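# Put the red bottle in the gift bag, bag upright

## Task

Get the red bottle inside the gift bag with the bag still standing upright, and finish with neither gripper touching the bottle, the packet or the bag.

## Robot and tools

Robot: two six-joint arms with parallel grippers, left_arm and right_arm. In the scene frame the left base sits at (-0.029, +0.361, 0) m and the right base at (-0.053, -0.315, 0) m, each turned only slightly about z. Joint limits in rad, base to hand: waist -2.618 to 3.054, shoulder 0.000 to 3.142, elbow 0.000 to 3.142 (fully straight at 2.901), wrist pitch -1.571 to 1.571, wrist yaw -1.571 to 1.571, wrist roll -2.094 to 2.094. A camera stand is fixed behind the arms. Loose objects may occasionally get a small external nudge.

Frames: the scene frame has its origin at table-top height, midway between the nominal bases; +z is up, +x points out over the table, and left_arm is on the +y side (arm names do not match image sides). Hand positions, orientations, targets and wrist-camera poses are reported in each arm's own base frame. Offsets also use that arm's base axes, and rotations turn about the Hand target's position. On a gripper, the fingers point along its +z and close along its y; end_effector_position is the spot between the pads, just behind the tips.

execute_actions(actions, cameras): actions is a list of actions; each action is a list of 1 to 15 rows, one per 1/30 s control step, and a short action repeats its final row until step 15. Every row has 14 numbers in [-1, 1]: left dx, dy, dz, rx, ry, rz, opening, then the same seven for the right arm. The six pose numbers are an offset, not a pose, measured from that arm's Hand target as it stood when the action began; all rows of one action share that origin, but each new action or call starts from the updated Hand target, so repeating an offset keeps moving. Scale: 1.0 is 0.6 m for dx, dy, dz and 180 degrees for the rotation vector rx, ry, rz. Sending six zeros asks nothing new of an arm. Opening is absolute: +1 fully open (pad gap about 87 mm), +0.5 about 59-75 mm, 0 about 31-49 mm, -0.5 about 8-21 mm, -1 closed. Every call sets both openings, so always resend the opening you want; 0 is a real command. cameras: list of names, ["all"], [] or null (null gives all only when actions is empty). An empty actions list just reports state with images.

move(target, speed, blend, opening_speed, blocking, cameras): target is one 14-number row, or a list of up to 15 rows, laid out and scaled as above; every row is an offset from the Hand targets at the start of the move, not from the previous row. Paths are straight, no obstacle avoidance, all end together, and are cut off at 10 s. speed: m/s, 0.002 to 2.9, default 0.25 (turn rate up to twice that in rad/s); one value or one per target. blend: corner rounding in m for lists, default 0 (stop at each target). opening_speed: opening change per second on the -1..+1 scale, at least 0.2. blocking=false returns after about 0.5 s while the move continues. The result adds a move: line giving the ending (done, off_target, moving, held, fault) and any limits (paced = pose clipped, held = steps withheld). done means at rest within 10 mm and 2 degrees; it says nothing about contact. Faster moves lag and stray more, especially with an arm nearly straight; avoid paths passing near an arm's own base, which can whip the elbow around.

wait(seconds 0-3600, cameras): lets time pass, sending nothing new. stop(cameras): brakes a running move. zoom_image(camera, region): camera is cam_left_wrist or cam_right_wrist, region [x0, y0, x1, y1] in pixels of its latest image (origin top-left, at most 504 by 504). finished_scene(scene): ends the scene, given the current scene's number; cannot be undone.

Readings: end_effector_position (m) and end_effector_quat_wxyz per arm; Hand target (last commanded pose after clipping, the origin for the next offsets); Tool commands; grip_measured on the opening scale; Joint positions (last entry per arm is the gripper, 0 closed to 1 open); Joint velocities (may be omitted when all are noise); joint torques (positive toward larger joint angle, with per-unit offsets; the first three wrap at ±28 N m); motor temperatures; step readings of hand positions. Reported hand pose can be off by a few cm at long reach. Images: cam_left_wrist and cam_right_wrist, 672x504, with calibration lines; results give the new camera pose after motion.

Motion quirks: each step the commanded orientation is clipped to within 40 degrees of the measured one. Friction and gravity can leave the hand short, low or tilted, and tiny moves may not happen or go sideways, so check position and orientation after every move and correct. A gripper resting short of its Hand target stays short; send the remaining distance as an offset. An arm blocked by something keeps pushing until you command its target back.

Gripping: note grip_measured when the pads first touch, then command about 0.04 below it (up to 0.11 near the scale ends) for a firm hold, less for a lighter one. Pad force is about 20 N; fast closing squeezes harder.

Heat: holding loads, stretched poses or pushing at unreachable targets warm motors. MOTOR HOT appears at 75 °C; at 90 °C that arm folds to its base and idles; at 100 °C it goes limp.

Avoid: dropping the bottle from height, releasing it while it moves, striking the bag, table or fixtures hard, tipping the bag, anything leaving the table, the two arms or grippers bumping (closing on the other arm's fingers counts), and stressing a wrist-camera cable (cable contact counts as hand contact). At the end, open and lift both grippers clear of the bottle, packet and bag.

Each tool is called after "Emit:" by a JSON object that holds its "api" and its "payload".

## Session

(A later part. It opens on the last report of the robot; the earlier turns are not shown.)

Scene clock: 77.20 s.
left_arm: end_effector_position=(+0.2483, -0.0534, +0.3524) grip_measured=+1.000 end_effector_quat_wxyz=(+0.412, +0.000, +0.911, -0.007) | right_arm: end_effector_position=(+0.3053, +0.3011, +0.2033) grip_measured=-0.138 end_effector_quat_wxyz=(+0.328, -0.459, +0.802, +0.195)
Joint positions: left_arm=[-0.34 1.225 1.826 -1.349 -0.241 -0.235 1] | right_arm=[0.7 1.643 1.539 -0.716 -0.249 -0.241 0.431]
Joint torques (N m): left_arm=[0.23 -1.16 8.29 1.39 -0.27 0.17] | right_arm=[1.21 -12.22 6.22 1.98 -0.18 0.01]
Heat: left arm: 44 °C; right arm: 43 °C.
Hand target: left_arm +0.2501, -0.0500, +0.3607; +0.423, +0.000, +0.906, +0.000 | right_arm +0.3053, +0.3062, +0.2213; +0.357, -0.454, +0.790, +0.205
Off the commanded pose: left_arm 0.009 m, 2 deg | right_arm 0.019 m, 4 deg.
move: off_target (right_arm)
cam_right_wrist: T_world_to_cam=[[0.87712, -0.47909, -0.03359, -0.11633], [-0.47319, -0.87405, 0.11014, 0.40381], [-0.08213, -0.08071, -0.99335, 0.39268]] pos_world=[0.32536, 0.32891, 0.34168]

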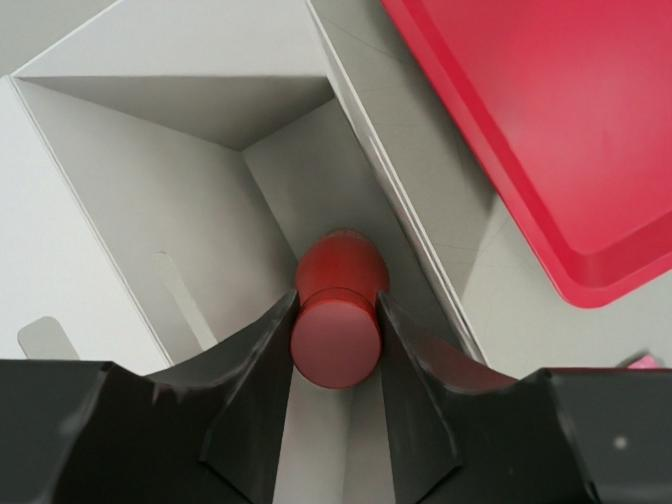

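Emit:
{"api": "move", "payload": {"target": [0,0,0,0,0,0,1,0,0,-0.017,0,0,0,-0.6], "speed": 0.04, "cameras": ["cam_right_wrist"]}}

Scene clock: 78.37 s.
left_arm: end_effector_position=(+0.2483, -0.0534, +0.3524) grip_measured=+1.000 end_effector_quat_wxyz=(+0.412, +0.000, +0.911, -0.007) | right_arm: end_effector_position=(+0.3060, +0.3017, +0.1958) grip_measured=-0.138 end_effector_quat_wxyz=(+0.332, -0.458, +0.801, +0.196)
Joint positions: left_arm=[-0.34 1.225 1.826 -1.349 -0.241 -0.235 1] | right_arm=[0.7 1.635 1.495 -0.671 -0.249 -0.238 0.431]
Joint torques (N m): left_arm=[0.24 -1.1 8.09 1.43 -0.26 0.17] | right_arm=[1.1 -12.12 5.93 1.94 -0.2 0]
Heat: left arm: 44 °C; right arm: 43 °C.
Hand target: left_arm +0.2501, -0.0500, +0.3607; +0.423, +0.000, +0.906, +0.000 | right_arm +0.3053, +0.3061, +0.2111; +0.357, -0.454, +0.790, +0.205
Off the commanded pose: left_arm 0.009 m, 2 deg | right_arm 0.016 m, 3 deg.
move: off_target (right_arm)
cam_right_wrist: T_world_to_cam=[[0.87629, -0.48074, -0.03175, -0.11648], [-0.47568, -0.87376, 0.10135, 0.40788], [-0.07646, -0.07371, -0.99434, 0.38167]] pos_world=[0.32527, 0.32853, 0.33448]

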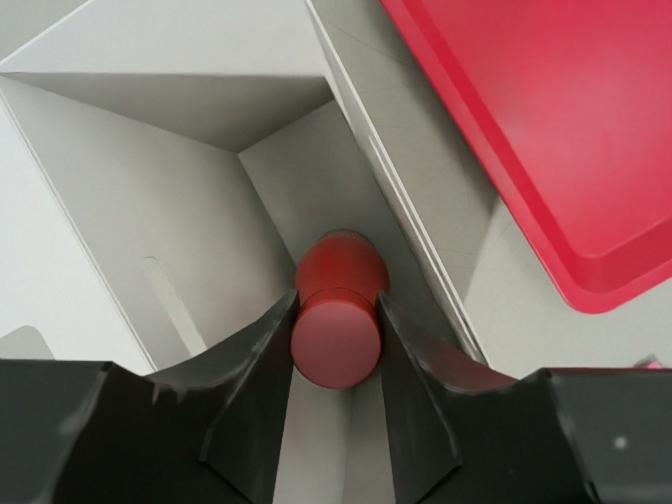

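Emit:
{"api": "move", "payload": {"target": [0,0,0,0,0,0,1,0,0,-0.017,0,0,0,-0.6], "speed": 0.04, "cameras": ["cam_right_wrist"]}}

Scene clock: 79.47 s.
left_arm: end_effector_position=(+0.2483, -0.0534, +0.3524) grip_measured=+1.000 end_effector_quat_wxyz=(+0.412, +0.000, +0.911, -0.007) | right_arm: end_effector_position=(+0.3086, +0.3041, +0.1956) grip_measured=-0.138 end_effector_quat_wxyz=(+0.348, -0.455, +0.795, +0.200)
Joint positions: left_arm=[-0.34 1.225 1.826 -1.349 -0.241 -0.235 1] | right_arm=[0.7 1.619 1.457 -0.613 -0.249 -0.235 0.431]
Joint torques (N m): left_arm=[0.03 -1.16 8.01 1.44 -0.27 0.16] | right_arm=[0.84 -10.56 5.44 1.81 -0.14 -0.11]
Heat: left arm: 44 °C; right arm: 44 °C.
Hand target: left_arm +0.2501, -0.0500, +0.3607; +0.423, +0.000, +0.906, +0.000 | right_arm +0.3053, +0.3061, +0.2008; +0.357, -0.454, +0.790, +0.205
Off the commanded pose: left_arm 0.009 m, 2 deg | right_arm 0.007 m, 1 deg.
move: done
cam_right_wrist: T_world_to_cam=[[0.87593, -0.48196, -0.02122, -0.11923], [-0.47967, -0.87478, 0.06837, 0.41917], [-0.05151, -0.04971, -0.99743, 0.36741]] pos_world=[0.32443, 0.32748, 0.33527]

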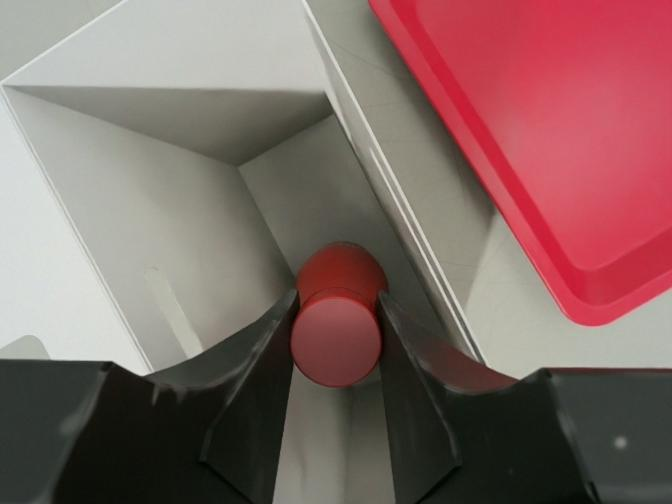

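Emit:
{"api": "move", "payload": {"target": [[0,0,0,0,0,0,1,0,0,0,0,0,0,0.15],[0,0,0,0,0,0,1,-0.03,-0.052,0.08,0,0,0,0.15],[0,0,0,0,0,0,1,-0.12,-0.25,0.2,0,0,0,0.15]], "speed": [0.05,0.08,0.2], "blend": [0,0.01,0], "opening_speed": 0.4, "cameras": ["cam_right_wrist"]}}

Scene clock: 84.63 s.
left_arm: end_effector_position=(+0.2483, -0.0534, +0.3524) grip_measured=+1.000 end_effector_quat_wxyz=(+0.412, +0.000, +0.911, -0.007) | right_arm: end_effector_position=(+0.2336, +0.1568, +0.3175) grip_measured=+0.150 end_effector_quat_wxyz=(+0.358, -0.451, +0.792, +0.203)
Joint positions: left_arm=[-0.34 1.225 1.826 -1.349 -0.241 -0.235 1] | right_arm=[0.358 1.278 1.695 -1.264 -0.488 -0.489 0.575]
Joint torques (N m): left_arm=[0.1 -1.22 8.1 1.4 -0.23 0.12] | right_arm=[-0.32 -2.89 7.1 1.38 -0.39 -0.24]
Heat: left arm: 44 °C; right arm: 44 °C.
Hand target: left_arm +0.2501, -0.0500, +0.3607; +0.423, +0.000, +0.906, +0.000 | right_arm +0.2332, +0.1561, +0.3209; +0.357, -0.454, +0.790, +0.205
Off the commanded pose: left_arm 0.009 m, 2 deg | right_arm 0.003 m, 0 deg.
move: done
cam_right_wrist: T_world_to_cam=[[0.87333, -0.48677, -0.01883, -0.12129], [-0.48556, -0.87296, 0.04672, 0.25396], [-0.03918, -0.03166, -0.99873, 0.47262]] pos_world=[0.24776, 0.17762, 0.45787]

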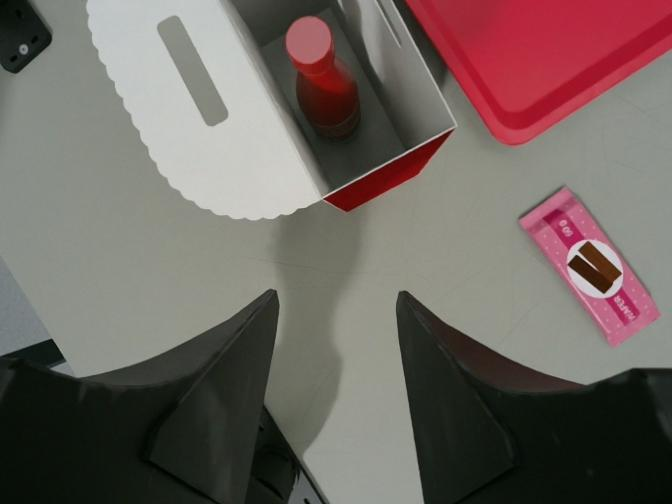

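Emit:
{"api": "finished_scene", "payload": {"scene": 1}}

The scene is finished: the task was done.


## Next scene

The same job, from a new start.

Emit:
{"api": "execute_actions", "payload": {"actions": []}}

Scene clock: 0.00 s.
left_arm: end_effector_position=(+0.3707, -0.0074, +0.0354) grip_measured=+1.000 end_effector_quat_wxyz=(+0.560, +0.000, +0.828, -0.026) | right_arm: end_effector_position=(+0.3752, -0.0479, +0.0542) grip_measured=+1.000 end_effector_quat_wxyz=(+0.584, +0.012, +0.809, -0.065)
Joint positions: left_arm=[0.006 1.557 0.326 0.851 0.049 -0.026 1] | right_arm=[-0.111 1.528 0.331 0.882 0.014 -0.09 1]
Joint velocities: within noise
Joint torques (N m): no reading
Motor temperatures (°C): left_arm=[29 32 34 29 26 28 29] | right_arm=[30 33 31 31 29 29 26]
Heat: left arm: 34 °C; right arm: 33 °C.
Hand target: left_arm +0.3754, -0.0073, +0.0433; +0.571, +0.001, +0.821, -0.026 | right_arm +0.3754, -0.0479, +0.0543; +0.582, +0.012, +0.810, -0.064
Tool commands: left_gripper/opening=+1.0 right_gripper/opening=+1.0
camera_calibration:
cam_left_wrist: T_world_to_cam=[[-0.01612, -0.99811, 0.05937, -0.00901], [-0.94822, -0.00358, -0.31759, 0.38547], [0.3172, -0.06141, -0.94637, 0.05571]] pos_world=[0.34769, -0.00419, 0.17567]
cam_right_wrist: T_world_to_cam=[[-0.06207, -0.99464, 0.08276, -0.02852], [-0.93705, 0.02952, -0.34795, 0.39037], [0.34364, -0.09915, -0.93385, 0.05821]] pos_world=[0.34403, -0.03412, 0.19255]

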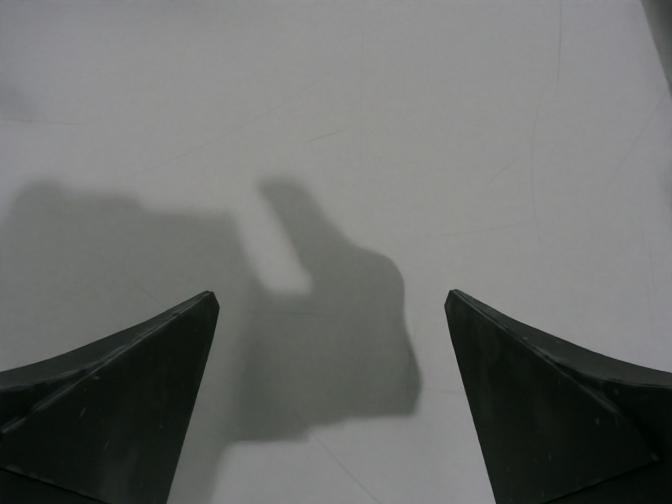

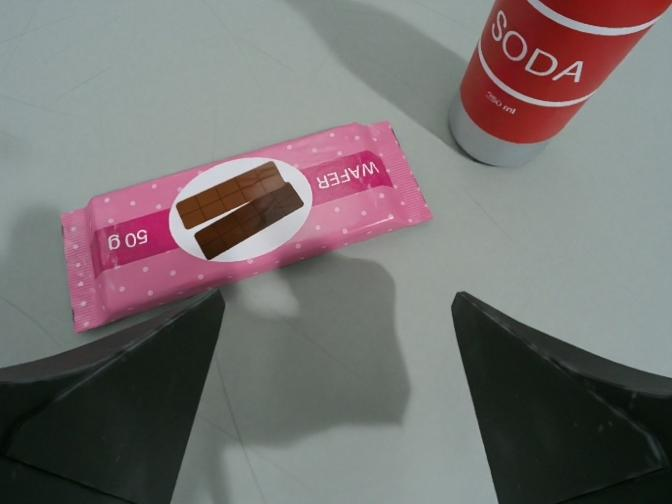

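Emit:
{"api": "move", "payload": {"target": [0,0,0,0,0,0,1,-0.2,0.113,0.543,0.0338,0.1184,0.0242,0.7], "speed": 0.35, "cameras": ["cam_right_wrist"]}}

Scene clock: 2.90 s.
left_arm: end_effector_position=(+0.3707, -0.0074, +0.0354) grip_measured=+1.000 end_effector_quat_wxyz=(+0.560, +0.000, +0.828, -0.026) | right_arm: end_effector_position=(+0.2572, +0.0204, +0.3789) grip_measured=+0.700 end_effector_quat_wxyz=(+0.427, -0.005, +0.904, +0.001)
Joint positions: left_arm=[0.006 1.557 0.326 0.851 0.049 -0.026 1] | right_arm=[0.132 1.278 1.977 -1.392 0.095 0.075 0.85]
Joint torques (N m): left_arm=[-0.09 -5.26 6.02 1.74 0.08 0.03] | right_arm=[0.59 -1.96 5.97 1.55 0.11 0.01]
Heat: left arm: 34 °C; right arm: 33 °C.
Hand target: left_arm +0.3755, -0.0073, +0.0433; +0.571, +0.001, +0.821, -0.026 | right_arm +0.2554, +0.0200, +0.3801; +0.423, +0.000, +0.906, -0.001
Off the commanded pose: left_arm 0.009 m, 1 deg | right_arm 0.002 m, 1 deg.
move: done
cam_right_wrist: T_world_to_cam=[[0.03853, -0.99912, -0.0165, 0.01711], [-0.99918, -0.03873, 0.01202, 0.27174], [-0.01265, 0.01602, -0.99979, 0.52306]] pos_world=[0.27747, 0.01923, 0.51997]

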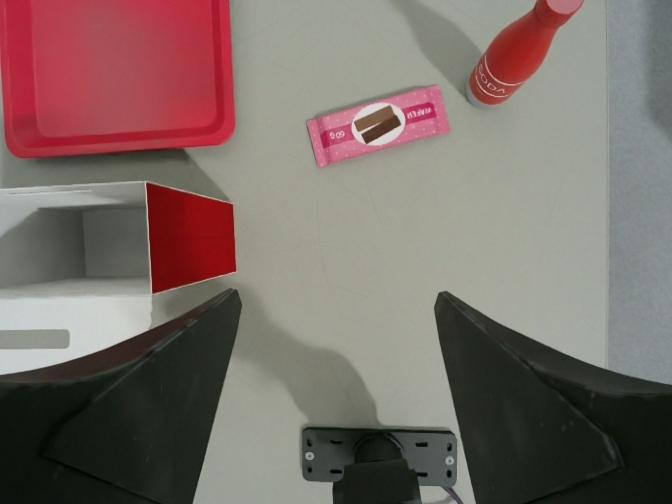

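Emit:
{"api": "move", "payload": {"target": [0,0,0,0,0,0,1,0.241,-0.237,-0.303,0.0041,0.0275,-0.0944,0.7], "speed": 0.3, "cameras": ["cam_right_wrist"]}}

Scene clock: 5.33 s.
left_arm: end_effector_position=(+0.3707, -0.0074, +0.0354) grip_measured=+1.000 end_effector_quat_wxyz=(+0.560, +0.000, +0.828, -0.026) | right_arm: end_effector_position=(+0.3982, -0.1214, +0.2008) grip_measured=+0.700 end_effector_quat_wxyz=(+0.380, +0.137, +0.913, -0.060)
Joint positions: left_arm=[0.006 1.557 0.326 0.851 0.049 -0.026 1] | right_arm=[-0.292 1.562 1.436 -0.654 0.009 0.003 0.85]
Joint torques (N m): left_arm=[-0.02 -5.44 6.09 1.76 0.06 0.02] | right_arm=[-0.25 -6.82 6.37 1.65 -0.02 -0.12]
Heat: left arm: 34 °C; right arm: 33 °C.
Hand target: left_arm +0.3755, -0.0073, +0.0433; +0.571, +0.001, +0.821, -0.026 | right_arm +0.4000, -0.1223, +0.1983; +0.379, +0.137, +0.913, -0.057
Off the commanded pose: left_arm 0.009 m, 1 deg | right_arm 0.003 m, 0 deg.
move: done
cam_right_wrist: T_world_to_cam=[[-0.27082, -0.96248, -0.0168, -0.00528], [-0.95786, 0.2677, 0.10416, 0.41152], [-0.09576, 0.0443, -0.99442, 0.38448]] pos_world=[0.42956, -0.13228, 0.33938]

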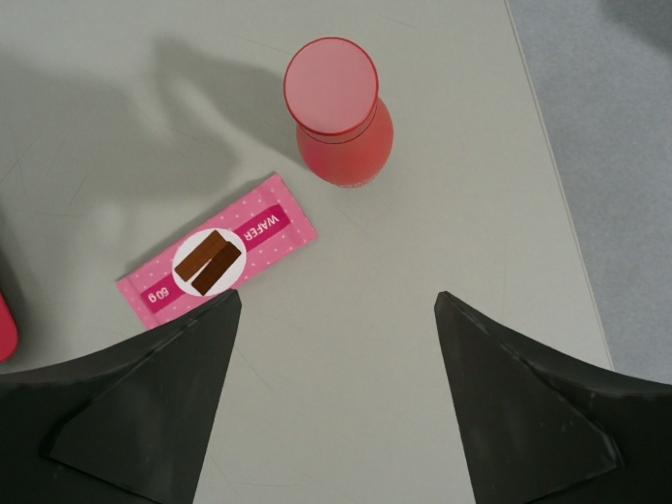

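Emit:
{"api": "move", "payload": {"target": [0,0,0,0,0,0,1,0.135,-0.037,-0.002,0,0,0,0.5], "speed": 0.12, "cameras": ["cam_right_wrist"]}}

Scene clock: 7.53 s.
left_arm: end_effector_position=(+0.3707, -0.0074, +0.0354) grip_measured=+1.000 end_effector_quat_wxyz=(+0.560, +0.000, +0.828, -0.026) | right_arm: end_effector_position=(+0.4779, -0.1454, +0.1961) grip_measured=+0.500 end_effector_quat_wxyz=(+0.381, +0.137, +0.912, -0.060)
Joint positions: left_arm=[0.006 1.557 0.326 0.851 0.049 -0.026 1] | right_arm=[-0.292 1.885 1.79 -0.684 0.009 0.003 0.75]
Joint torques (N m): left_arm=[-0.08 -5.38 6.12 1.74 0.04 0.04] | right_arm=[0.69 -9.55 8.72 1.49 0.02 -0.11]
Heat: left arm: 34 °C; right arm: 33 °C.
Hand target: left_arm +0.3755, -0.0073, +0.0433; +0.571, +0.001, +0.821, -0.026 | right_arm +0.4810, -0.1445, +0.1970; +0.379, +0.137, +0.913, -0.057
Off the commanded pose: left_arm 0.009 m, 1 deg | right_arm 0.003 m, 0 deg.
move: done
cam_right_wrist: T_world_to_cam=[[-0.27082, -0.96248, -0.01674, -0.00686], [-0.95804, 0.2678, 0.10218, 0.49533], [-0.09386, 0.04371, -0.99462, 0.38759]] pos_world=[0.50907, -0.15618, 0.33478]

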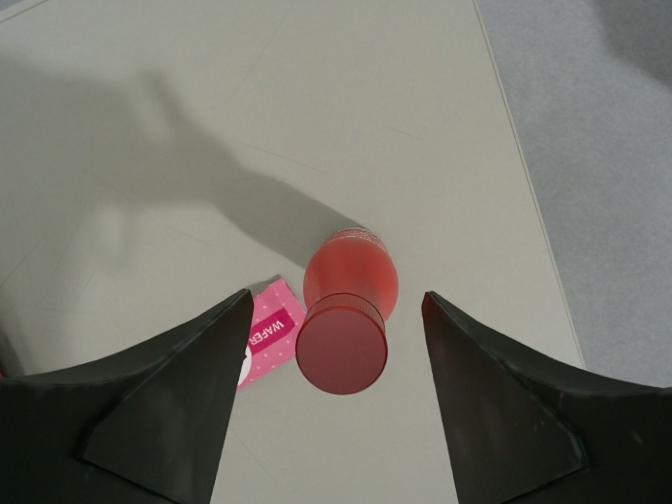

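Emit:
{"api": "move", "payload": {"target": [[0,0,0,0,0,0,1,0,0,0,0,0,0,-0.6],[0,0,0,0,0,0,1,-0.02,0.006,0.1,0,0,0,-0.6],[0,0,0,0,0,0,1,-0.168,0.041,0.238,0,0,0,-0.6],[0,0,0,0,0,0,1,-0.318,0.324,0.405,0.0066,-0.0568,0.2606,-0.6],[0,0,0,0,0,0,1,-0.385,0.474,0.422,0.0219,-0.0558,0.4263,-0.6]], "speed": [0.1,0.1,0.2,0.2,0.2], "blend": [0,0.02,0.04,0.04,0], "opening_speed": 1.2, "cameras": ["cam_right_wrist"]}}

Scene clock: 14.97 s.
left_arm: end_effector_position=(+0.3707, -0.0074, +0.0354) grip_measured=+1.000 end_effector_quat_wxyz=(+0.560, +0.000, +0.828, -0.026) | right_arm: end_effector_position=(+0.2553, +0.1344, +0.4362) grip_measured=-0.139 end_effector_quat_wxyz=(+0.446, -0.401, +0.769, +0.221)
Joint positions: left_arm=[0.006 1.557 0.326 0.851 0.049 -0.026 1] | right_arm=[0.165 1.566 2.473 -1.591 -0.649 -0.48 0.431]
Joint torques (N m): left_arm=[-0.08 -5.34 6.01 1.73 0.01 0.01] | right_arm=[1.11 -5.31 4.92 1.86 -0.68 -0.19]
Heat: left arm: 35 °C; right arm: 35 °C.
Hand target: left_arm +0.3755, -0.0073, +0.0433; +0.571, +0.001, +0.821, -0.026 | right_arm +0.2499, +0.1399, +0.4503; +0.401, -0.443, +0.768, +0.230
Off the commanded pose: left_arm 0.009 m, 1 deg | right_arm 0.016 m, 7 deg.
joint read past its limit (right arm) — joint 4 (wrist pitch), lower limit.
joint sent to its limit (right arm) — joint 4 (wrist pitch), lower limit. The joint targets are off in orientation, not in position.
move: off_target (right_arm)
cam_right_wrist: T_world_to_cam=[[0.8311, -0.5561, 0.00417, -0.13885], [-0.54953, -0.82239, -0.14725, 0.33363], [0.08531, 0.12009, -0.98909, 0.53483]] pos_world=[0.25311, 0.13293, 0.5787]

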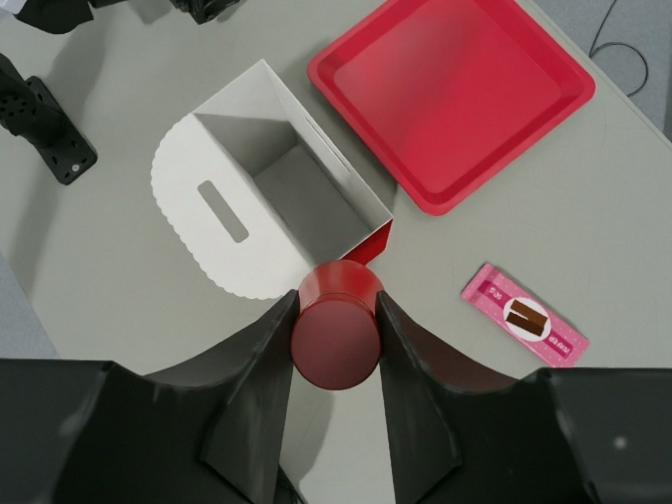

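Emit:
{"api": "move", "payload": {"target": [[0,0,0,0,0,0,1,0.06,0.192,0.003,0,0,0,-0.6],[0,0,0,0,0,0,1,0.072,0.198,-0.035,0,0,0,-0.6]], "speed": [0.15,0.1], "blend": [0.015,0], "cameras": ["cam_right_wrist"]}}

Scene clock: 17.77 s.
left_arm: end_effector_position=(+0.3707, -0.0074, +0.0354) grip_measured=+1.000 end_effector_quat_wxyz=(+0.560, +0.000, +0.828, -0.026) | right_arm: end_effector_position=(+0.2928, +0.2553, +0.4145) grip_measured=-0.139 end_effector_quat_wxyz=(+0.409, -0.434, +0.768, +0.234)
Joint positions: left_arm=[0.006 1.557 0.326 0.851 0.049 -0.026 1] | right_arm=[0.577 1.929 2.839 -1.552 -0.375 -0.262 0.43]
Joint torques (N m): left_arm=[0.08 -5.31 6.16 1.74 0.06 0.04] | right_arm=[0.95 -8.18 5.52 2.07 -0.22 -0.09]
Heat: left arm: 35 °C; right arm: 35 °C.
Hand target: left_arm +0.3755, -0.0073, +0.0433; +0.571, +0.001, +0.821, -0.026 | right_arm +0.2931, +0.2586, +0.4293; +0.401, -0.443, +0.768, +0.230
Off the commanded pose: left_arm 0.009 m, 1 deg | right_arm 0.015 m, 1 deg.
elbow stopped short (right arm): the move would have taken joint 3 (elbow) straighter than the controller allows.
move: off_target (right_arm); blend cut to 0.0121 m at target 1
cam_right_wrist: T_world_to_cam=[[0.87261, -0.488, -0.02021, -0.12216], [-0.4878, -0.86867, -0.08637, 0.41886], [0.02459, 0.08522, -0.99606, 0.52524]] pos_world=[0.298, 0.25948, 0.55688]

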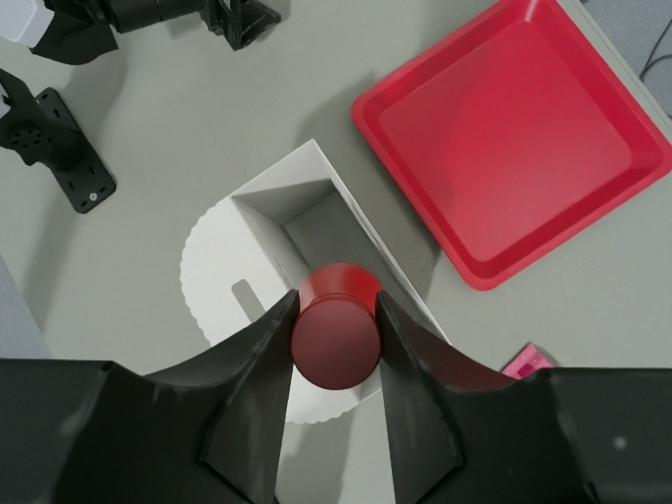

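Emit:
{"api": "move", "payload": {"target": [[0,0,0,0,0,0,1,0.006,0.022,-0.14,-0.0289,0.0167,0,-0.6],[0,0,0,0,0,0,1,0.012,0.042,-0.252,-0.0337,0.0194,0,-0.6]], "speed": 0.12, "blend": [0.02,0], "cameras": ["cam_right_wrist"]}}

Scene clock: 20.80 s.
left_arm: end_effector_position=(+0.3707, -0.0074, +0.0354) grip_measured=+1.000 end_effector_quat_wxyz=(+0.560, +0.000, +0.828, -0.026) | right_arm: end_effector_position=(+0.3015, +0.2801, +0.2630) grip_measured=-0.139 end_effector_quat_wxyz=(+0.327, -0.461, +0.802, +0.195)
Joint positions: left_arm=[0.006 1.557 0.326 0.851 0.049 -0.026 1] | right_arm=[0.658 1.646 1.792 -0.976 -0.279 -0.277 0.431]
Joint torques (N m): left_arm=[0.12 -5.34 5.9 1.69 0.01 0.05] | right_arm=[1.01 -11.25 5.33 1.9 -0.21 0]
Heat: left arm: 35 °C; right arm: 36 °C.
Hand target: left_arm +0.3755, -0.0073, +0.0433; +0.571, +0.001, +0.821, -0.026 | right_arm +0.3004, +0.2838, +0.2779; +0.353, -0.456, +0.791, +0.203
Off the commanded pose: left_arm 0.009 m, 1 deg | right_arm 0.016 m, 3 deg.
move: off_target (right_arm)
cam_right_wrist: T_world_to_cam=[[0.87857, -0.47647, -0.033, -0.12242], [-0.47045, -0.87525, 0.11231, 0.37597], [-0.0824, -0.08314, -0.99313, 0.45064]] pos_world=[0.32156, 0.30821, 0.40128]

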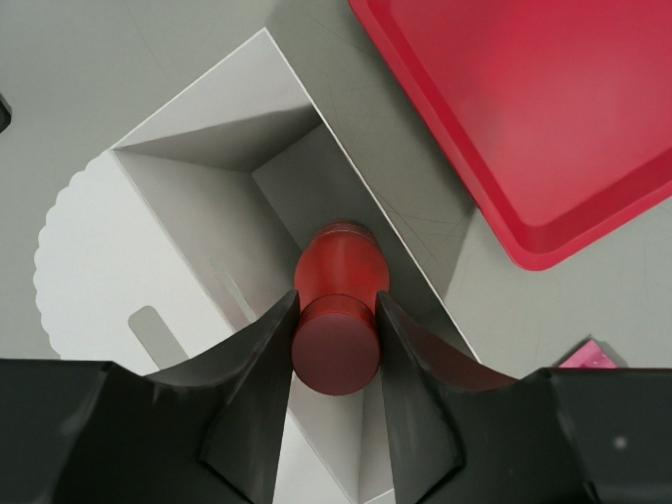

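Emit:
{"api": "move", "payload": {"target": [[0,0,0,0,0,0,1,-0.001,0,-0.1,0,0,0,-0.6],[0,0,0,0,0,0,1,-0.001,0,-0.122,0,0,0,-0.6]], "speed": [0.1,0.04], "blend": [0.005,0], "cameras": ["cam_right_wrist"]}}

Scene clock: 22.90 s.
left_arm: end_effector_position=(+0.3707, -0.0074, +0.0354) grip_measured=+1.000 end_effector_quat_wxyz=(+0.560, +0.000, +0.828, -0.026) | right_arm: end_effector_position=(+0.3014, +0.2801, +0.1963) grip_measured=-0.139 end_effector_quat_wxyz=(+0.337, -0.457, +0.799, +0.197)
Joint positions: left_arm=[0.006 1.557 0.326 0.851 0.049 -0.026 1] | right_arm=[0.658 1.563 1.419 -0.665 -0.278 -0.269 0.431]
Joint torques (N m): left_arm=[-0.08 -5.42 6.17 1.71 0.05 0.05] | right_arm=[1.21 -9.99 5.37 1.84 -0.17 -0.05]
Motor temperatures (°C): left_arm=[29 34 35 34 26 28 29] | right_arm=[30 36 34 34 29 29 26]
Heat: left arm: 35 °C; right arm: 36 °C.
Hand target: left_arm +0.3755, -0.0073, +0.0433; +0.571, +0.001, +0.821, -0.026 | right_arm +0.2998, +0.2838, +0.2049; +0.354, -0.456, +0.791, +0.203
Off the commanded pose: left_arm 0.009 m, 1 deg | right_arm 0.009 m, 2 deg.
move: done
cam_right_wrist: T_world_to_cam=[[0.87619, -0.48113, -0.02837, -0.1234], [-0.47699, -0.87408, 0.09203, 0.38905], [-0.06908, -0.0671, -0.99535, 0.37633]] pos_world=[0.31969, 0.30594, 0.33528]

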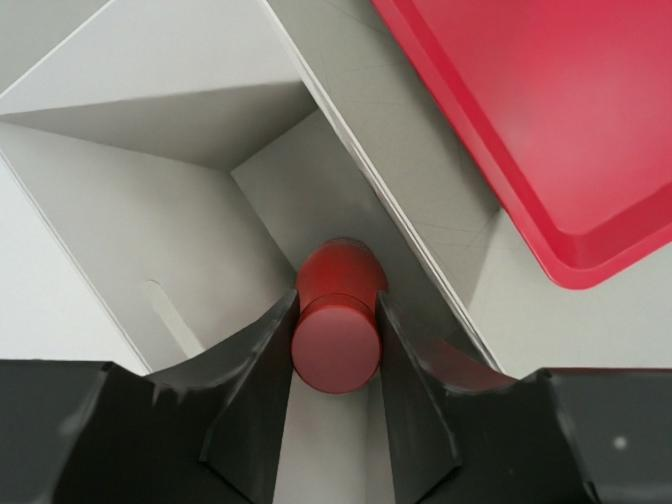

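Emit:
{"api": "move", "payload": {"target": [[0,0,0,0,0,0,1,0,0,-0.007,0,0,0,-0.6],[0,0,0,0,0,0,1,0,0,-0.007,0,0,0,0.15],[0,0,0,0,0,0,1,-0.03,-0.052,0.08,0,0,0,0.15],[0,0,0,0,0,0,1,-0.12,-0.25,0.2,0,0,0,0.15]], "speed": [0.05,0.05,0.1,0.25], "blend": [0,0,0.01,0], "opening_speed": 0.5, "cameras": ["cam_right_wrist"]}}

Scene clock: 28.03 s.
left_arm: end_effector_position=(+0.3707, -0.0074, +0.0354) grip_measured=+1.000 end_effector_quat_wxyz=(+0.560, +0.000, +0.828, -0.026) | right_arm: end_effector_position=(+0.2281, +0.1342, +0.3200) grip_measured=+0.150 end_effector_quat_wxyz=(+0.351, -0.453, +0.794, +0.201)
Joint positions: left_arm=[0.006 1.557 0.326 0.851 0.049 -0.026 1] | right_arm=[0.257 1.274 1.727 -1.36 -0.548 -0.586 0.575]
Joint torques (N m): left_arm=[-0.01 -5.41 6.08 1.72 0.05 0.02] | right_arm=[-0.81 -2.58 7.32 1.21 -0.52 -0.32]
Heat: left arm: 35 °C; right arm: 36 °C.
Hand target: left_arm +0.3755, -0.0073, +0.0433; +0.571, +0.001, +0.821, -0.026 | right_arm +0.2278, +0.1339, +0.3248; +0.353, -0.456, +0.791, +0.203
Off the commanded pose: left_arm 0.009 m, 1 deg | right_arm 0.005 m, 1 deg.
move: done
cam_right_wrist: T_world_to_cam=[[0.87421, -0.48507, -0.02143, -0.12704], [-0.48314, -0.87342, 0.06089, 0.22652], [-0.04825, -0.04287, -0.99791, 0.47738]] pos_world=[0.24354, 0.1567, 0.45987]

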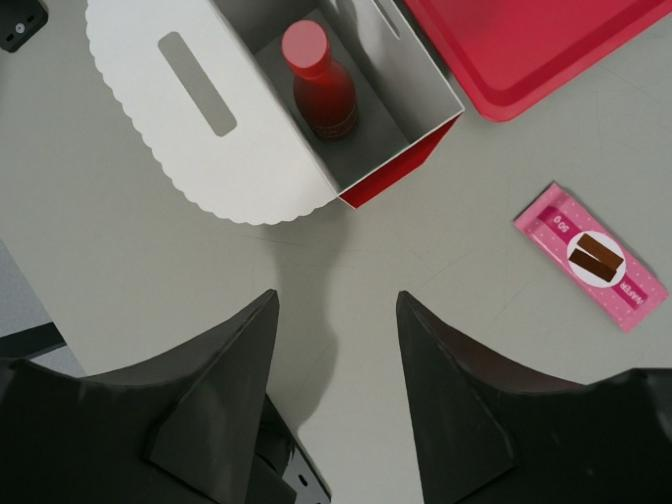

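Emit:
{"api": "finished_scene", "payload": {"scene": 2}}

The scene is finished: the task was done.


## Next scene

The same job, from a new start.

Emit:
{"api": "execute_actions", "payload": {"actions": []}}

Scene clock: 0.00 s.
left_arm: end_effector_position=(+0.3005, +0.0348, +0.1328) grip_measured=+1.000 end_effector_quat_wxyz=(+0.478, +0.063, +0.869, +0.111) | right_arm: end_effector_position=(+0.3486, +0.0515, +0.1576) grip_measured=+1.000 end_effector_quat_wxyz=(+0.561, -0.014, +0.809, +0.174)
Joint positions: left_arm=[0.014 0.923 0.573 -0.199 -0.121 0.226 1] | right_arm=[-0.038 1.072 0.548 0.189 -0.338 0.169 1]
Joint velocities: within noise
Joint torques (N m): no reading
Motor temperatures (°C): left_arm=[28 31 30 28 26 28 28] | right_arm=[29 30 29 30 29 29 26]
Heat: left arm: 31 °C; right arm: 30 °C.
Hand target: left_arm +0.3034, +0.0349, +0.1395; +0.486, +0.062, +0.864, +0.112 | right_arm +0.3486, +0.0515, +0.1588; +0.560, -0.013, +0.810, +0.174
Tool commands: left_gripper/opening=+1.0 right_gripper/opening=+1.0
camera_calibration:
cam_left_wrist: T_world_to_cam=[[0.0134, -0.97093, -0.23899, 0.056], [-0.99016, 0.02041, -0.13844, 0.33788], [0.13929, 0.23849, -0.9611, 0.21766]] pos_world=[0.30348, -0.00443, 0.26936]
cam_right_wrist: T_world_to_cam=[[0.24894, -0.92893, -0.27406, 0.00463], [-0.92972, -0.14991, -0.33638, 0.40338], [0.27139, 0.33854, -0.90097, 0.17129]] pos_world=[0.32739, 0.00678, 0.29128]

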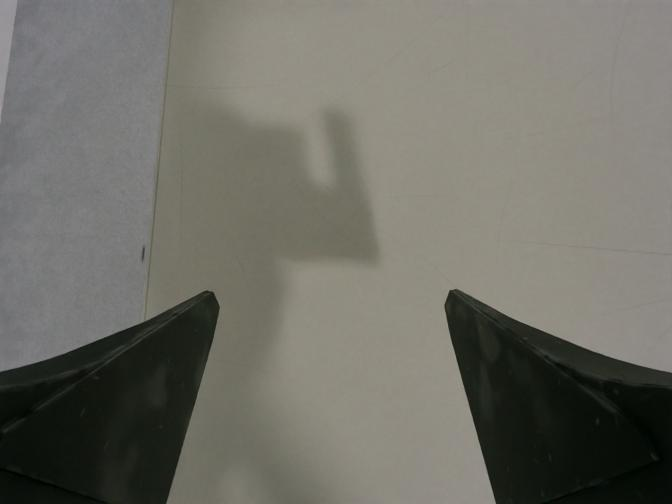

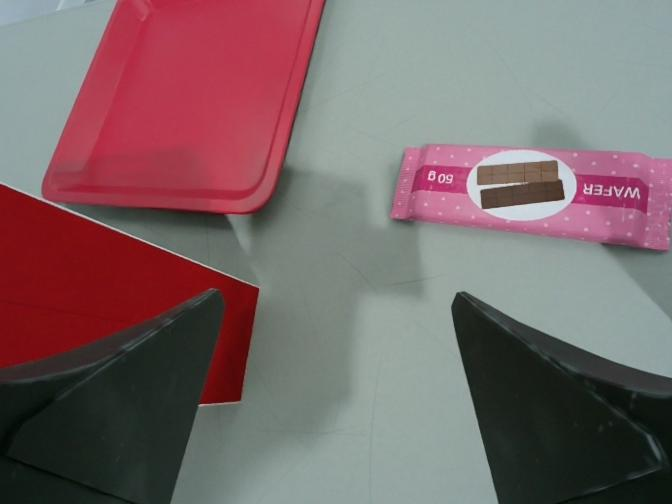

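Emit:
{"api": "move", "payload": {"target": [0,0,0,0,0,0,1,-0.155,-0.0525,0.369,-0.0979,0.1062,-0.0549,0.7], "speed": 0.35, "cameras": ["cam_right_wrist"]}}

Scene clock: 2.40 s.
left_arm: end_effector_position=(+0.3005, +0.0348, +0.1328) grip_measured=+1.000 end_effector_quat_wxyz=(+0.478, +0.063, +0.869, +0.111) | right_arm: end_effector_position=(+0.2581, +0.0196, +0.3789) grip_measured=+0.700 end_effector_quat_wxyz=(+0.426, -0.004, +0.905, +0.001)
Joint positions: left_arm=[0.014 0.923 0.573 -0.199 -0.121 0.226 1] | right_arm=[0.126 1.281 1.98 -1.393 0.091 0.074 0.85]
Joint torques (N m): left_arm=[-0.05 -1.77 8.69 1.67 -0.01 0.02] | right_arm=[1.07 -2.02 5.89 1.52 0.16 0.02]
Heat: left arm: 31 °C; right arm: 31 °C.
Hand target: left_arm +0.3034, +0.0349, +0.1396; +0.486, +0.062, +0.864, +0.112 | right_arm +0.2556, +0.0200, +0.3802; +0.422, +0.000, +0.906, +0.000
Off the commanded pose: left_arm 0.007 m, 1 deg | right_arm 0.003 m, 1 deg.
move: done
cam_right_wrist: T_world_to_cam=[[0.0364, -0.99918, -0.01796, 0.01742], [-0.99924, -0.03665, 0.0135, 0.27201], [-0.01414, 0.01745, -0.99975, 0.52346]] pos_world=[0.27857, 0.01824, 0.51997]

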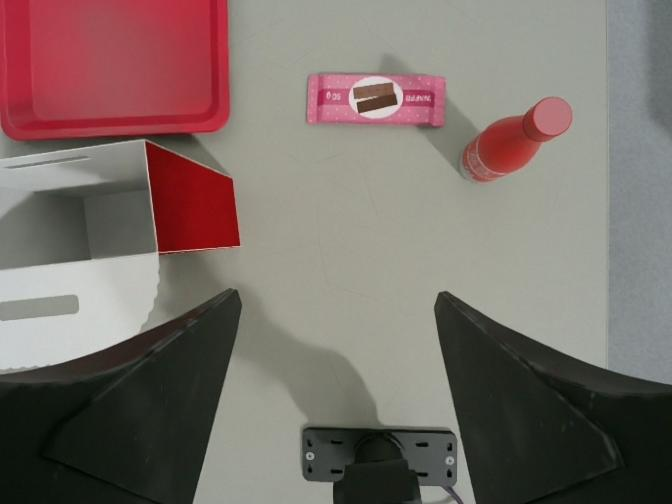

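Emit:
{"api": "move", "payload": {"target": [0,0,0,0,0,0,1,0.092,-0.218,-0.3035,0.0049,0.0276,-0.1112,0.5], "speed": 0.3, "cameras": ["cam_right_wrist"]}}

Scene clock: 5.20 s.
left_arm: end_effector_position=(+0.3005, +0.0348, +0.1328) grip_measured=+1.000 end_effector_quat_wxyz=(+0.478, +0.063, +0.869, +0.111) | right_arm: end_effector_position=(+0.3113, -0.1103, +0.2048) grip_measured=+0.500 end_effector_quat_wxyz=(+0.383, +0.164, +0.907, -0.069)
Joint positions: left_arm=[0.014 0.923 0.573 -0.199 -0.121 0.226 1] | right_arm=[-0.333 1.233 1.177 -0.716 0.018 0.018 0.75]
Joint torques (N m): left_arm=[-0.14 -1.91 8.79 1.7 -0.01 0.05] | right_arm=[-0.27 -4.07 5.24 1.68 -0.18 -0.22]
Heat: left arm: 32 °C; right arm: 31 °C.
Hand target: left_arm +0.3034, +0.0349, +0.1396; +0.486, +0.062, +0.864, +0.112 | right_arm +0.3108, -0.1108, +0.1980; +0.377, +0.161, +0.910, -0.066
Off the commanded pose: left_arm 0.007 m, 1 deg | right_arm 0.007 m, 1 deg.
move: done
cam_right_wrist: T_world_to_cam=[[-0.3258, -0.94521, -0.02083, 0.0018], [-0.94177, 0.32252, 0.09511, 0.32774], [-0.08318, 0.0506, -0.99525, 0.3766]] pos_world=[0.34057, -0.12306, 0.34368]

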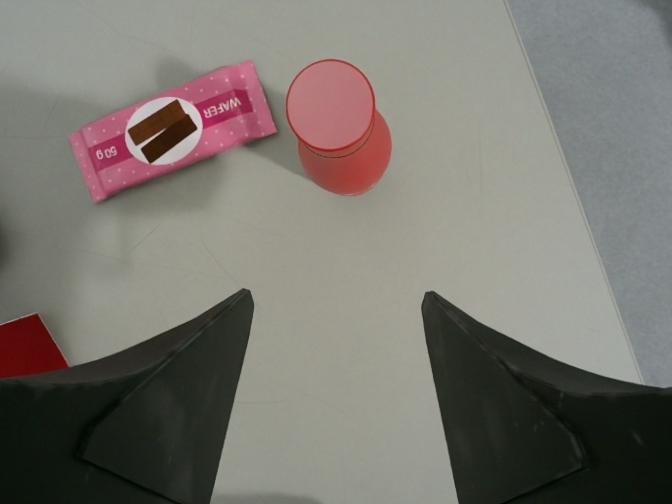

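Emit:
{"api": "move", "payload": {"target": [0,0,0,0,0,0,1,0.13,-0.039,-0.0025,0,0,0,0.5], "speed": 0.12, "cameras": ["cam_right_wrist"]}}

Scene clock: 7.03 s.
left_arm: end_effector_position=(+0.3005, +0.0348, +0.1328) grip_measured=+1.000 end_effector_quat_wxyz=(+0.478, +0.063, +0.869, +0.111) | right_arm: end_effector_position=(+0.3813, -0.1346, +0.1898) grip_measured=+0.500 end_effector_quat_wxyz=(+0.367, +0.165, +0.913, -0.067)
Joint positions: left_arm=[0.014 0.923 0.573 -0.199 -0.121 0.226 1] | right_arm=[-0.333 1.534 1.378 -0.65 0.018 0.018 0.75]
Joint torques (N m): left_arm=[-0.03 -1.85 8.77 1.67 0.07 0.01] | right_arm=[1.11 -6.32 9.01 1.65 -0.06 -0.12]
Heat: left arm: 32 °C; right arm: 31 °C.
Hand target: left_arm +0.3034, +0.0349, +0.1396; +0.486, +0.062, +0.864, +0.112 | right_arm +0.3888, -0.1342, +0.1966; +0.377, +0.161, +0.910, -0.066
Off the commanded pose: left_arm 0.007 m, 1 deg | right_arm 0.010 m, 1 deg.
move: done
cam_right_wrist: T_world_to_cam=[[-0.3264, -0.945, -0.02087, 0.00164], [-0.93829, 0.32125, 0.12808, 0.39525], [-0.11433, 0.06139, -0.99154, 0.3814]] pos_world=[0.415, -0.14884, 0.32759]

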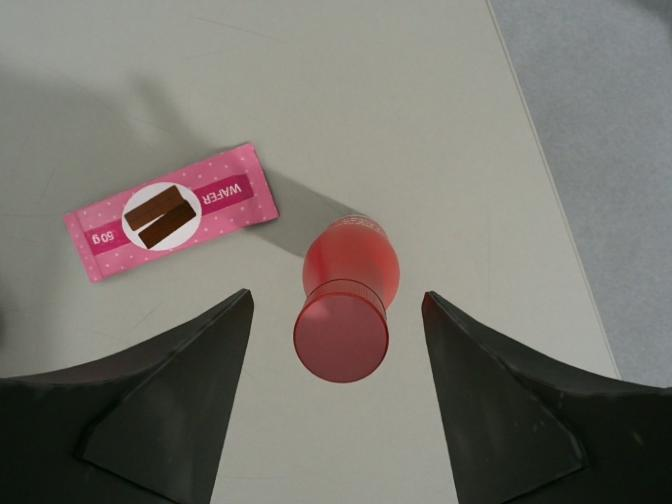

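Emit:
{"api": "move", "payload": {"target": [[0,0,0,0,0,0,1,0.007,-0.002,0.01,0,0,0,0.5],[0,0,0,0,0,0,1,0.007,-0.002,0.01,0,0,0,-0.6],[0,0,0,0,0,0,1,-0.017,0.007,0.18,0,0,0,-0.6],[0,0,0,0,0,0,1,-0.081,0.04,0.238,0,0,0,-0.6],[0,0,0,0,0,0,1,-0.181,0.307,0.405,0.0051,-0.0571,0.2767,-0.6],[0,0,0,0,0,0,1,-0.231,0.457,0.422,0.0206,-0.0567,0.4431,-0.6]], "speed": [0.1,0.1,0.1,0.2,0.2,0.2], "blend": [0,0,0.02,0.03,0.04,0], "opening_speed": 1.2, "cameras": ["cam_right_wrist"]}}

Scene clock: 15.27 s.
left_arm: end_effector_position=(+0.3005, +0.0348, +0.1328) grip_measured=+1.000 end_effector_quat_wxyz=(+0.478, +0.063, +0.869, +0.111) | right_arm: end_effector_position=(+0.2516, +0.1343, +0.4376) grip_measured=-0.140 end_effector_quat_wxyz=(+0.449, -0.402, +0.767, +0.221)
Joint positions: left_arm=[0.014 0.923 0.573 -0.199 -0.121 0.226 1] | right_arm=[0.165 1.553 2.464 -1.59 -0.651 -0.48 0.43]
Joint torques (N m): left_arm=[-0.02 -1.85 8.66 1.64 0.01 0.04] | right_arm=[0.87 -4.12 5.34 1.79 -0.67 -0.28]
Heat: left arm: 33 °C; right arm: 32 °C.
Hand target: left_arm +0.3034, +0.0349, +0.1396; +0.486, +0.062, +0.864, +0.112 | right_arm +0.2501, +0.1401, +0.4498; +0.400, -0.443, +0.769, +0.231
Off the commanded pose: left_arm 0.007 m, 1 deg | right_arm 0.014 m, 7 deg.
joint read past its limit (right arm) — joint 4 (wrist pitch), lower limit.
joint sent to its limit (right arm) — joint 4 (wrist pitch), lower limit. The joint targets are off in orientation, not in position.
move: off_target (right_arm); blend cut to 0.0277 m at target 4
cam_right_wrist: T_world_to_cam=[[0.83228, -0.55431, 0.00734, -0.13786], [-0.54694, -0.82324, -0.1521, 0.33328], [0.09035, 0.12258, -0.98834, 0.53453]] pos_world=[0.24873, 0.13244, 0.58]

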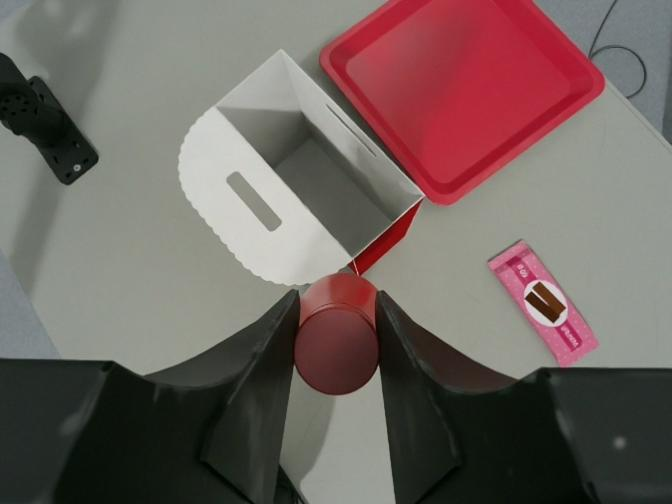

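Emit:
{"api": "move", "payload": {"target": [[0,0,0,0,0,0,1,0.1167,0.1467,0.008,0,0,0,-0.6],[0,0,0,0,0,0,1,0.125,0.1575,-0.026,0,0,0,-0.6]], "speed": [0.15,0.1], "blend": [0.01,0], "cameras": ["cam_right_wrist"]}}

Scene clock: 18.33 s.
left_arm: end_effector_position=(+0.3005, +0.0348, +0.1328) grip_measured=+1.000 end_effector_quat_wxyz=(+0.478, +0.063, +0.869, +0.111) | right_arm: end_effector_position=(+0.3237, +0.2303, +0.4180) grip_measured=-0.141 end_effector_quat_wxyz=(+0.429, -0.425, +0.761, +0.238)
Joint positions: left_arm=[0.014 0.923 0.573 -0.199 -0.121 0.226 1] | right_arm=[0.443 1.945 2.839 -1.519 -0.481 -0.326 0.429]
Joint torques (N m): left_arm=[-0.03 -1.83 8.61 1.65 0.05 0.02] | right_arm=[0.87 -8.77 5.78 2.17 -0.24 -0.07]
Heat: left arm: 34 °C; right arm: 33 °C.
Hand target: left_arm +0.3034, +0.0349, +0.1396; +0.486, +0.062, +0.864, +0.112 | right_arm +0.3250, +0.2346, +0.4344; +0.400, -0.443, +0.768, +0.231
Off the commanded pose: left_arm 0.007 m, 1 deg | right_arm 0.017 m, 4 deg.
elbow stopped short (right arm): the move would have taken joint 3 (elbow) straighter than the controller allows.
move: off_target (right_arm)
cam_right_wrist: T_world_to_cam=[[0.86596, -0.49998, -0.01131, -0.16004], [-0.49698, -0.85779, -0.13119, 0.4318], [0.05589, 0.11923, -0.99129, 0.51019]] pos_world=[0.32466, 0.22955, 0.56059]

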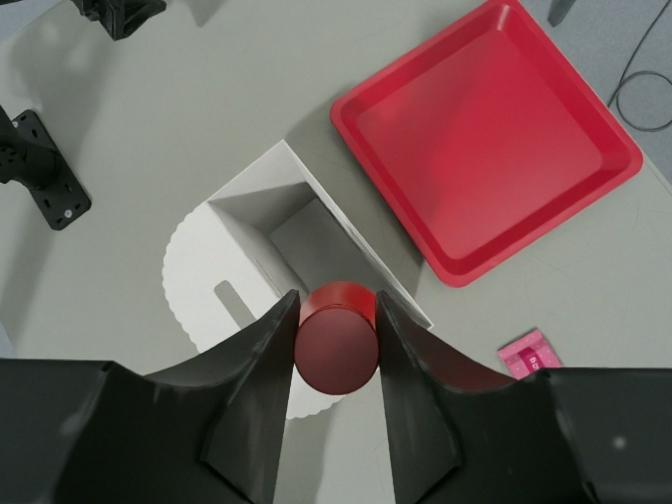

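Emit:
{"api": "move", "payload": {"target": [[0,0,0,0,0,0,1,0.005,0.019,-0.149,-0.0289,0.0167,0,-0.6],[0,0,0,0,0,0,1,0.009,0.037,-0.262,-0.0337,0.0194,0,-0.6]], "speed": 0.12, "blend": [0.02,0], "cameras": ["cam_right_wrist"]}}

Scene clock: 21.40 s.
left_arm: end_effector_position=(+0.3005, +0.0348, +0.1328) grip_measured=+1.000 end_effector_quat_wxyz=(+0.478, +0.063, +0.869, +0.111) | right_arm: end_effector_position=(+0.3323, +0.2534, +0.2616) grip_measured=-0.141 end_effector_quat_wxyz=(+0.326, -0.459, +0.802, +0.199)
Joint positions: left_arm=[0.014 0.923 0.573 -0.199 -0.121 0.226 1] | right_arm=[0.534 1.695 1.845 -1.011 -0.367 -0.369 0.429]
Joint torques (N m): left_arm=[-0.02 -1.91 8.66 1.65 0 0.05] | right_arm=[0.81 -12.11 5.26 1.84 -0.25 0.03]
Heat: left arm: 34 °C; right arm: 33 °C.
Hand target: left_arm +0.3034, +0.0349, +0.1396; +0.486, +0.062, +0.864, +0.112 | right_arm +0.3305, +0.2568, +0.2771; +0.352, -0.456, +0.791, +0.203
Off the commanded pose: left_arm 0.007 m, 1 deg | right_arm 0.016 m, 3 deg.
move: off_target (right_arm)
cam_right_wrist: T_world_to_cam=[[0.87841, -0.47618, -0.04066, -0.16023], [-0.4698, -0.87597, 0.10936, 0.36794], [-0.08769, -0.07696, -0.99317, 0.4498]] pos_world=[0.35305, 0.28062, 0.39998]

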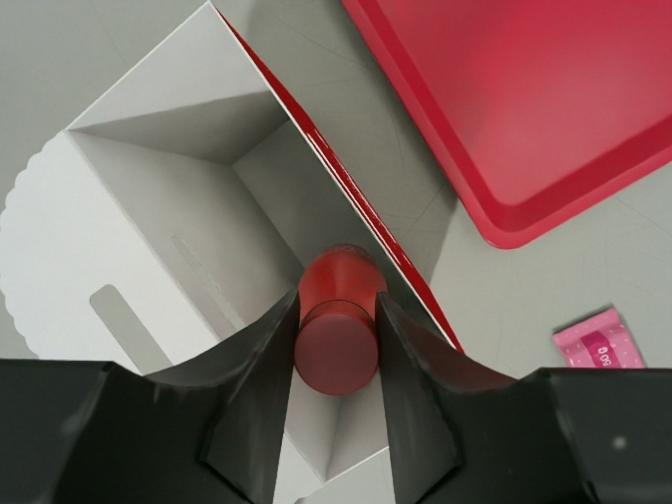

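Emit:
{"api": "move", "payload": {"target": [[0,0,0,0,0,0,1,-0.007,0,-0.1,0,0,0,-0.6],[0,0,0,0,0,0,1,-0.007,0,-0.127,0,0,0,-0.6]], "speed": [0.1,0.04], "blend": [0.005,0], "cameras": ["cam_right_wrist"]}}

Scene clock: 23.70 s.
left_arm: end_effector_position=(+0.3005, +0.0348, +0.1328) grip_measured=+1.000 end_effector_quat_wxyz=(+0.478, +0.063, +0.869, +0.111) | right_arm: end_effector_position=(+0.3297, +0.2567, +0.2024) grip_measured=-0.142 end_effector_quat_wxyz=(+0.351, -0.456, +0.792, +0.203)
Joint positions: left_arm=[0.014 0.923 0.573 -0.199 -0.121 0.226 1] | right_arm=[0.543 1.582 1.448 -0.667 -0.366 -0.351 0.429]
Joint torques (N m): left_arm=[0.09 -1.83 8.59 1.7 0.02 0.03] | right_arm=[0.91 -9.26 4.9 1.6 -0.19 -0.07]
Motor temperatures (°C): left_arm=[28 31 35 32 26 28 28] | right_arm=[29 33 31 33 29 29 26]
Heat: left arm: 35 °C; right arm: 33 °C.
Hand target: left_arm +0.3034, +0.0349, +0.1396; +0.486, +0.062, +0.864, +0.112 | right_arm +0.3262, +0.2567, +0.2008; +0.352, -0.456, +0.791, +0.203
Off the commanded pose: left_arm 0.007 m, 1 deg | right_arm 0.004 m, 0 deg.
move: done
cam_right_wrist: T_world_to_cam=[[0.87797, -0.4782, -0.02207, -0.16188], [-0.47638, -0.87731, 0.05817, 0.38896], [-0.04718, -0.04056, -0.99806, 0.36929]] pos_world=[0.34484, 0.2788, 0.34237]

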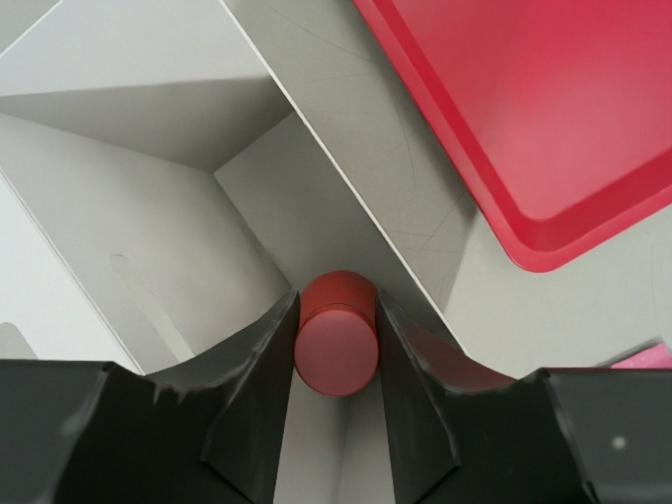

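Emit:
{"api": "move", "payload": {"target": [[0,0,0,0,0,0,1,0,0,0,0,0,0,0.15],[0,0,0,0,0,0,1,-0.03,-0.052,0.08,0,0,0,0.15],[0,0,0,0,0,0,1,-0.12,-0.25,0.2,0,0,0,0.15]], "speed": [0.05,0.1,0.25], "blend": [0,0.01,0], "opening_speed": 0.5, "cameras": ["cam_right_wrist"]}}

Scene clock: 28.10 s.
left_arm: end_effector_position=(+0.3005, +0.0348, +0.1328) grip_measured=+1.000 end_effector_quat_wxyz=(+0.478, +0.063, +0.869, +0.111) | right_arm: end_effector_position=(+0.2543, +0.1071, +0.3172) grip_measured=+0.150 end_effector_quat_wxyz=(+0.351, -0.454, +0.794, +0.201)
Joint positions: left_arm=[0.014 0.923 0.573 -0.199 -0.121 0.226 1] | right_arm=[0.095 1.364 1.793 -1.428 -0.642 -0.748 0.575]
Joint torques (N m): left_arm=[-0.05 -1.99 8.75 1.69 0.03 0.03] | right_arm=[-0.49 -3.49 7.06 1.05 -0.55 -0.25]
Heat: left arm: 35 °C; right arm: 33 °C.
Hand target: left_arm +0.3034, +0.0349, +0.1396; +0.486, +0.062, +0.864, +0.112 | right_arm +0.2542, +0.1067, +0.3209; +0.352, -0.456, +0.791, +0.203
Off the commanded pose: left_arm 0.007 m, 1 deg | right_arm 0.004 m, 1 deg.
move: done
cam_right_wrist: T_world_to_cam=[[0.87517, -0.48336, -0.02122, -0.16368], [-0.48139, -0.87432, 0.06183, 0.21498], [-0.04844, -0.0439, -0.99786, 0.47485]] pos_world=[0.26974, 0.12969, 0.45707]

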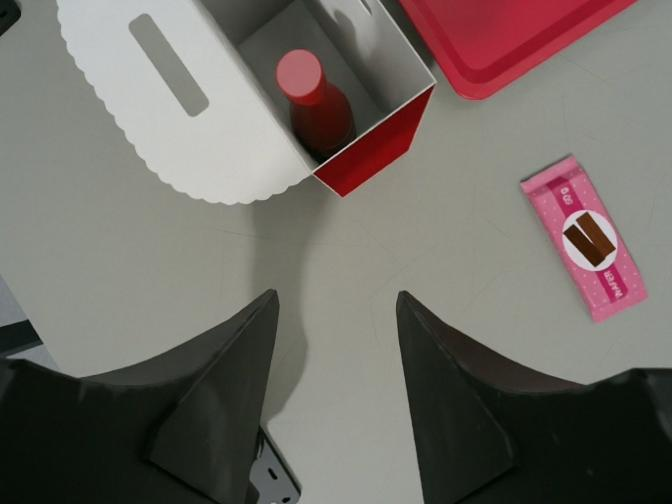

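Emit:
{"api": "finished_scene", "payload": {"scene": 3}}

The scene is finished: the task was done.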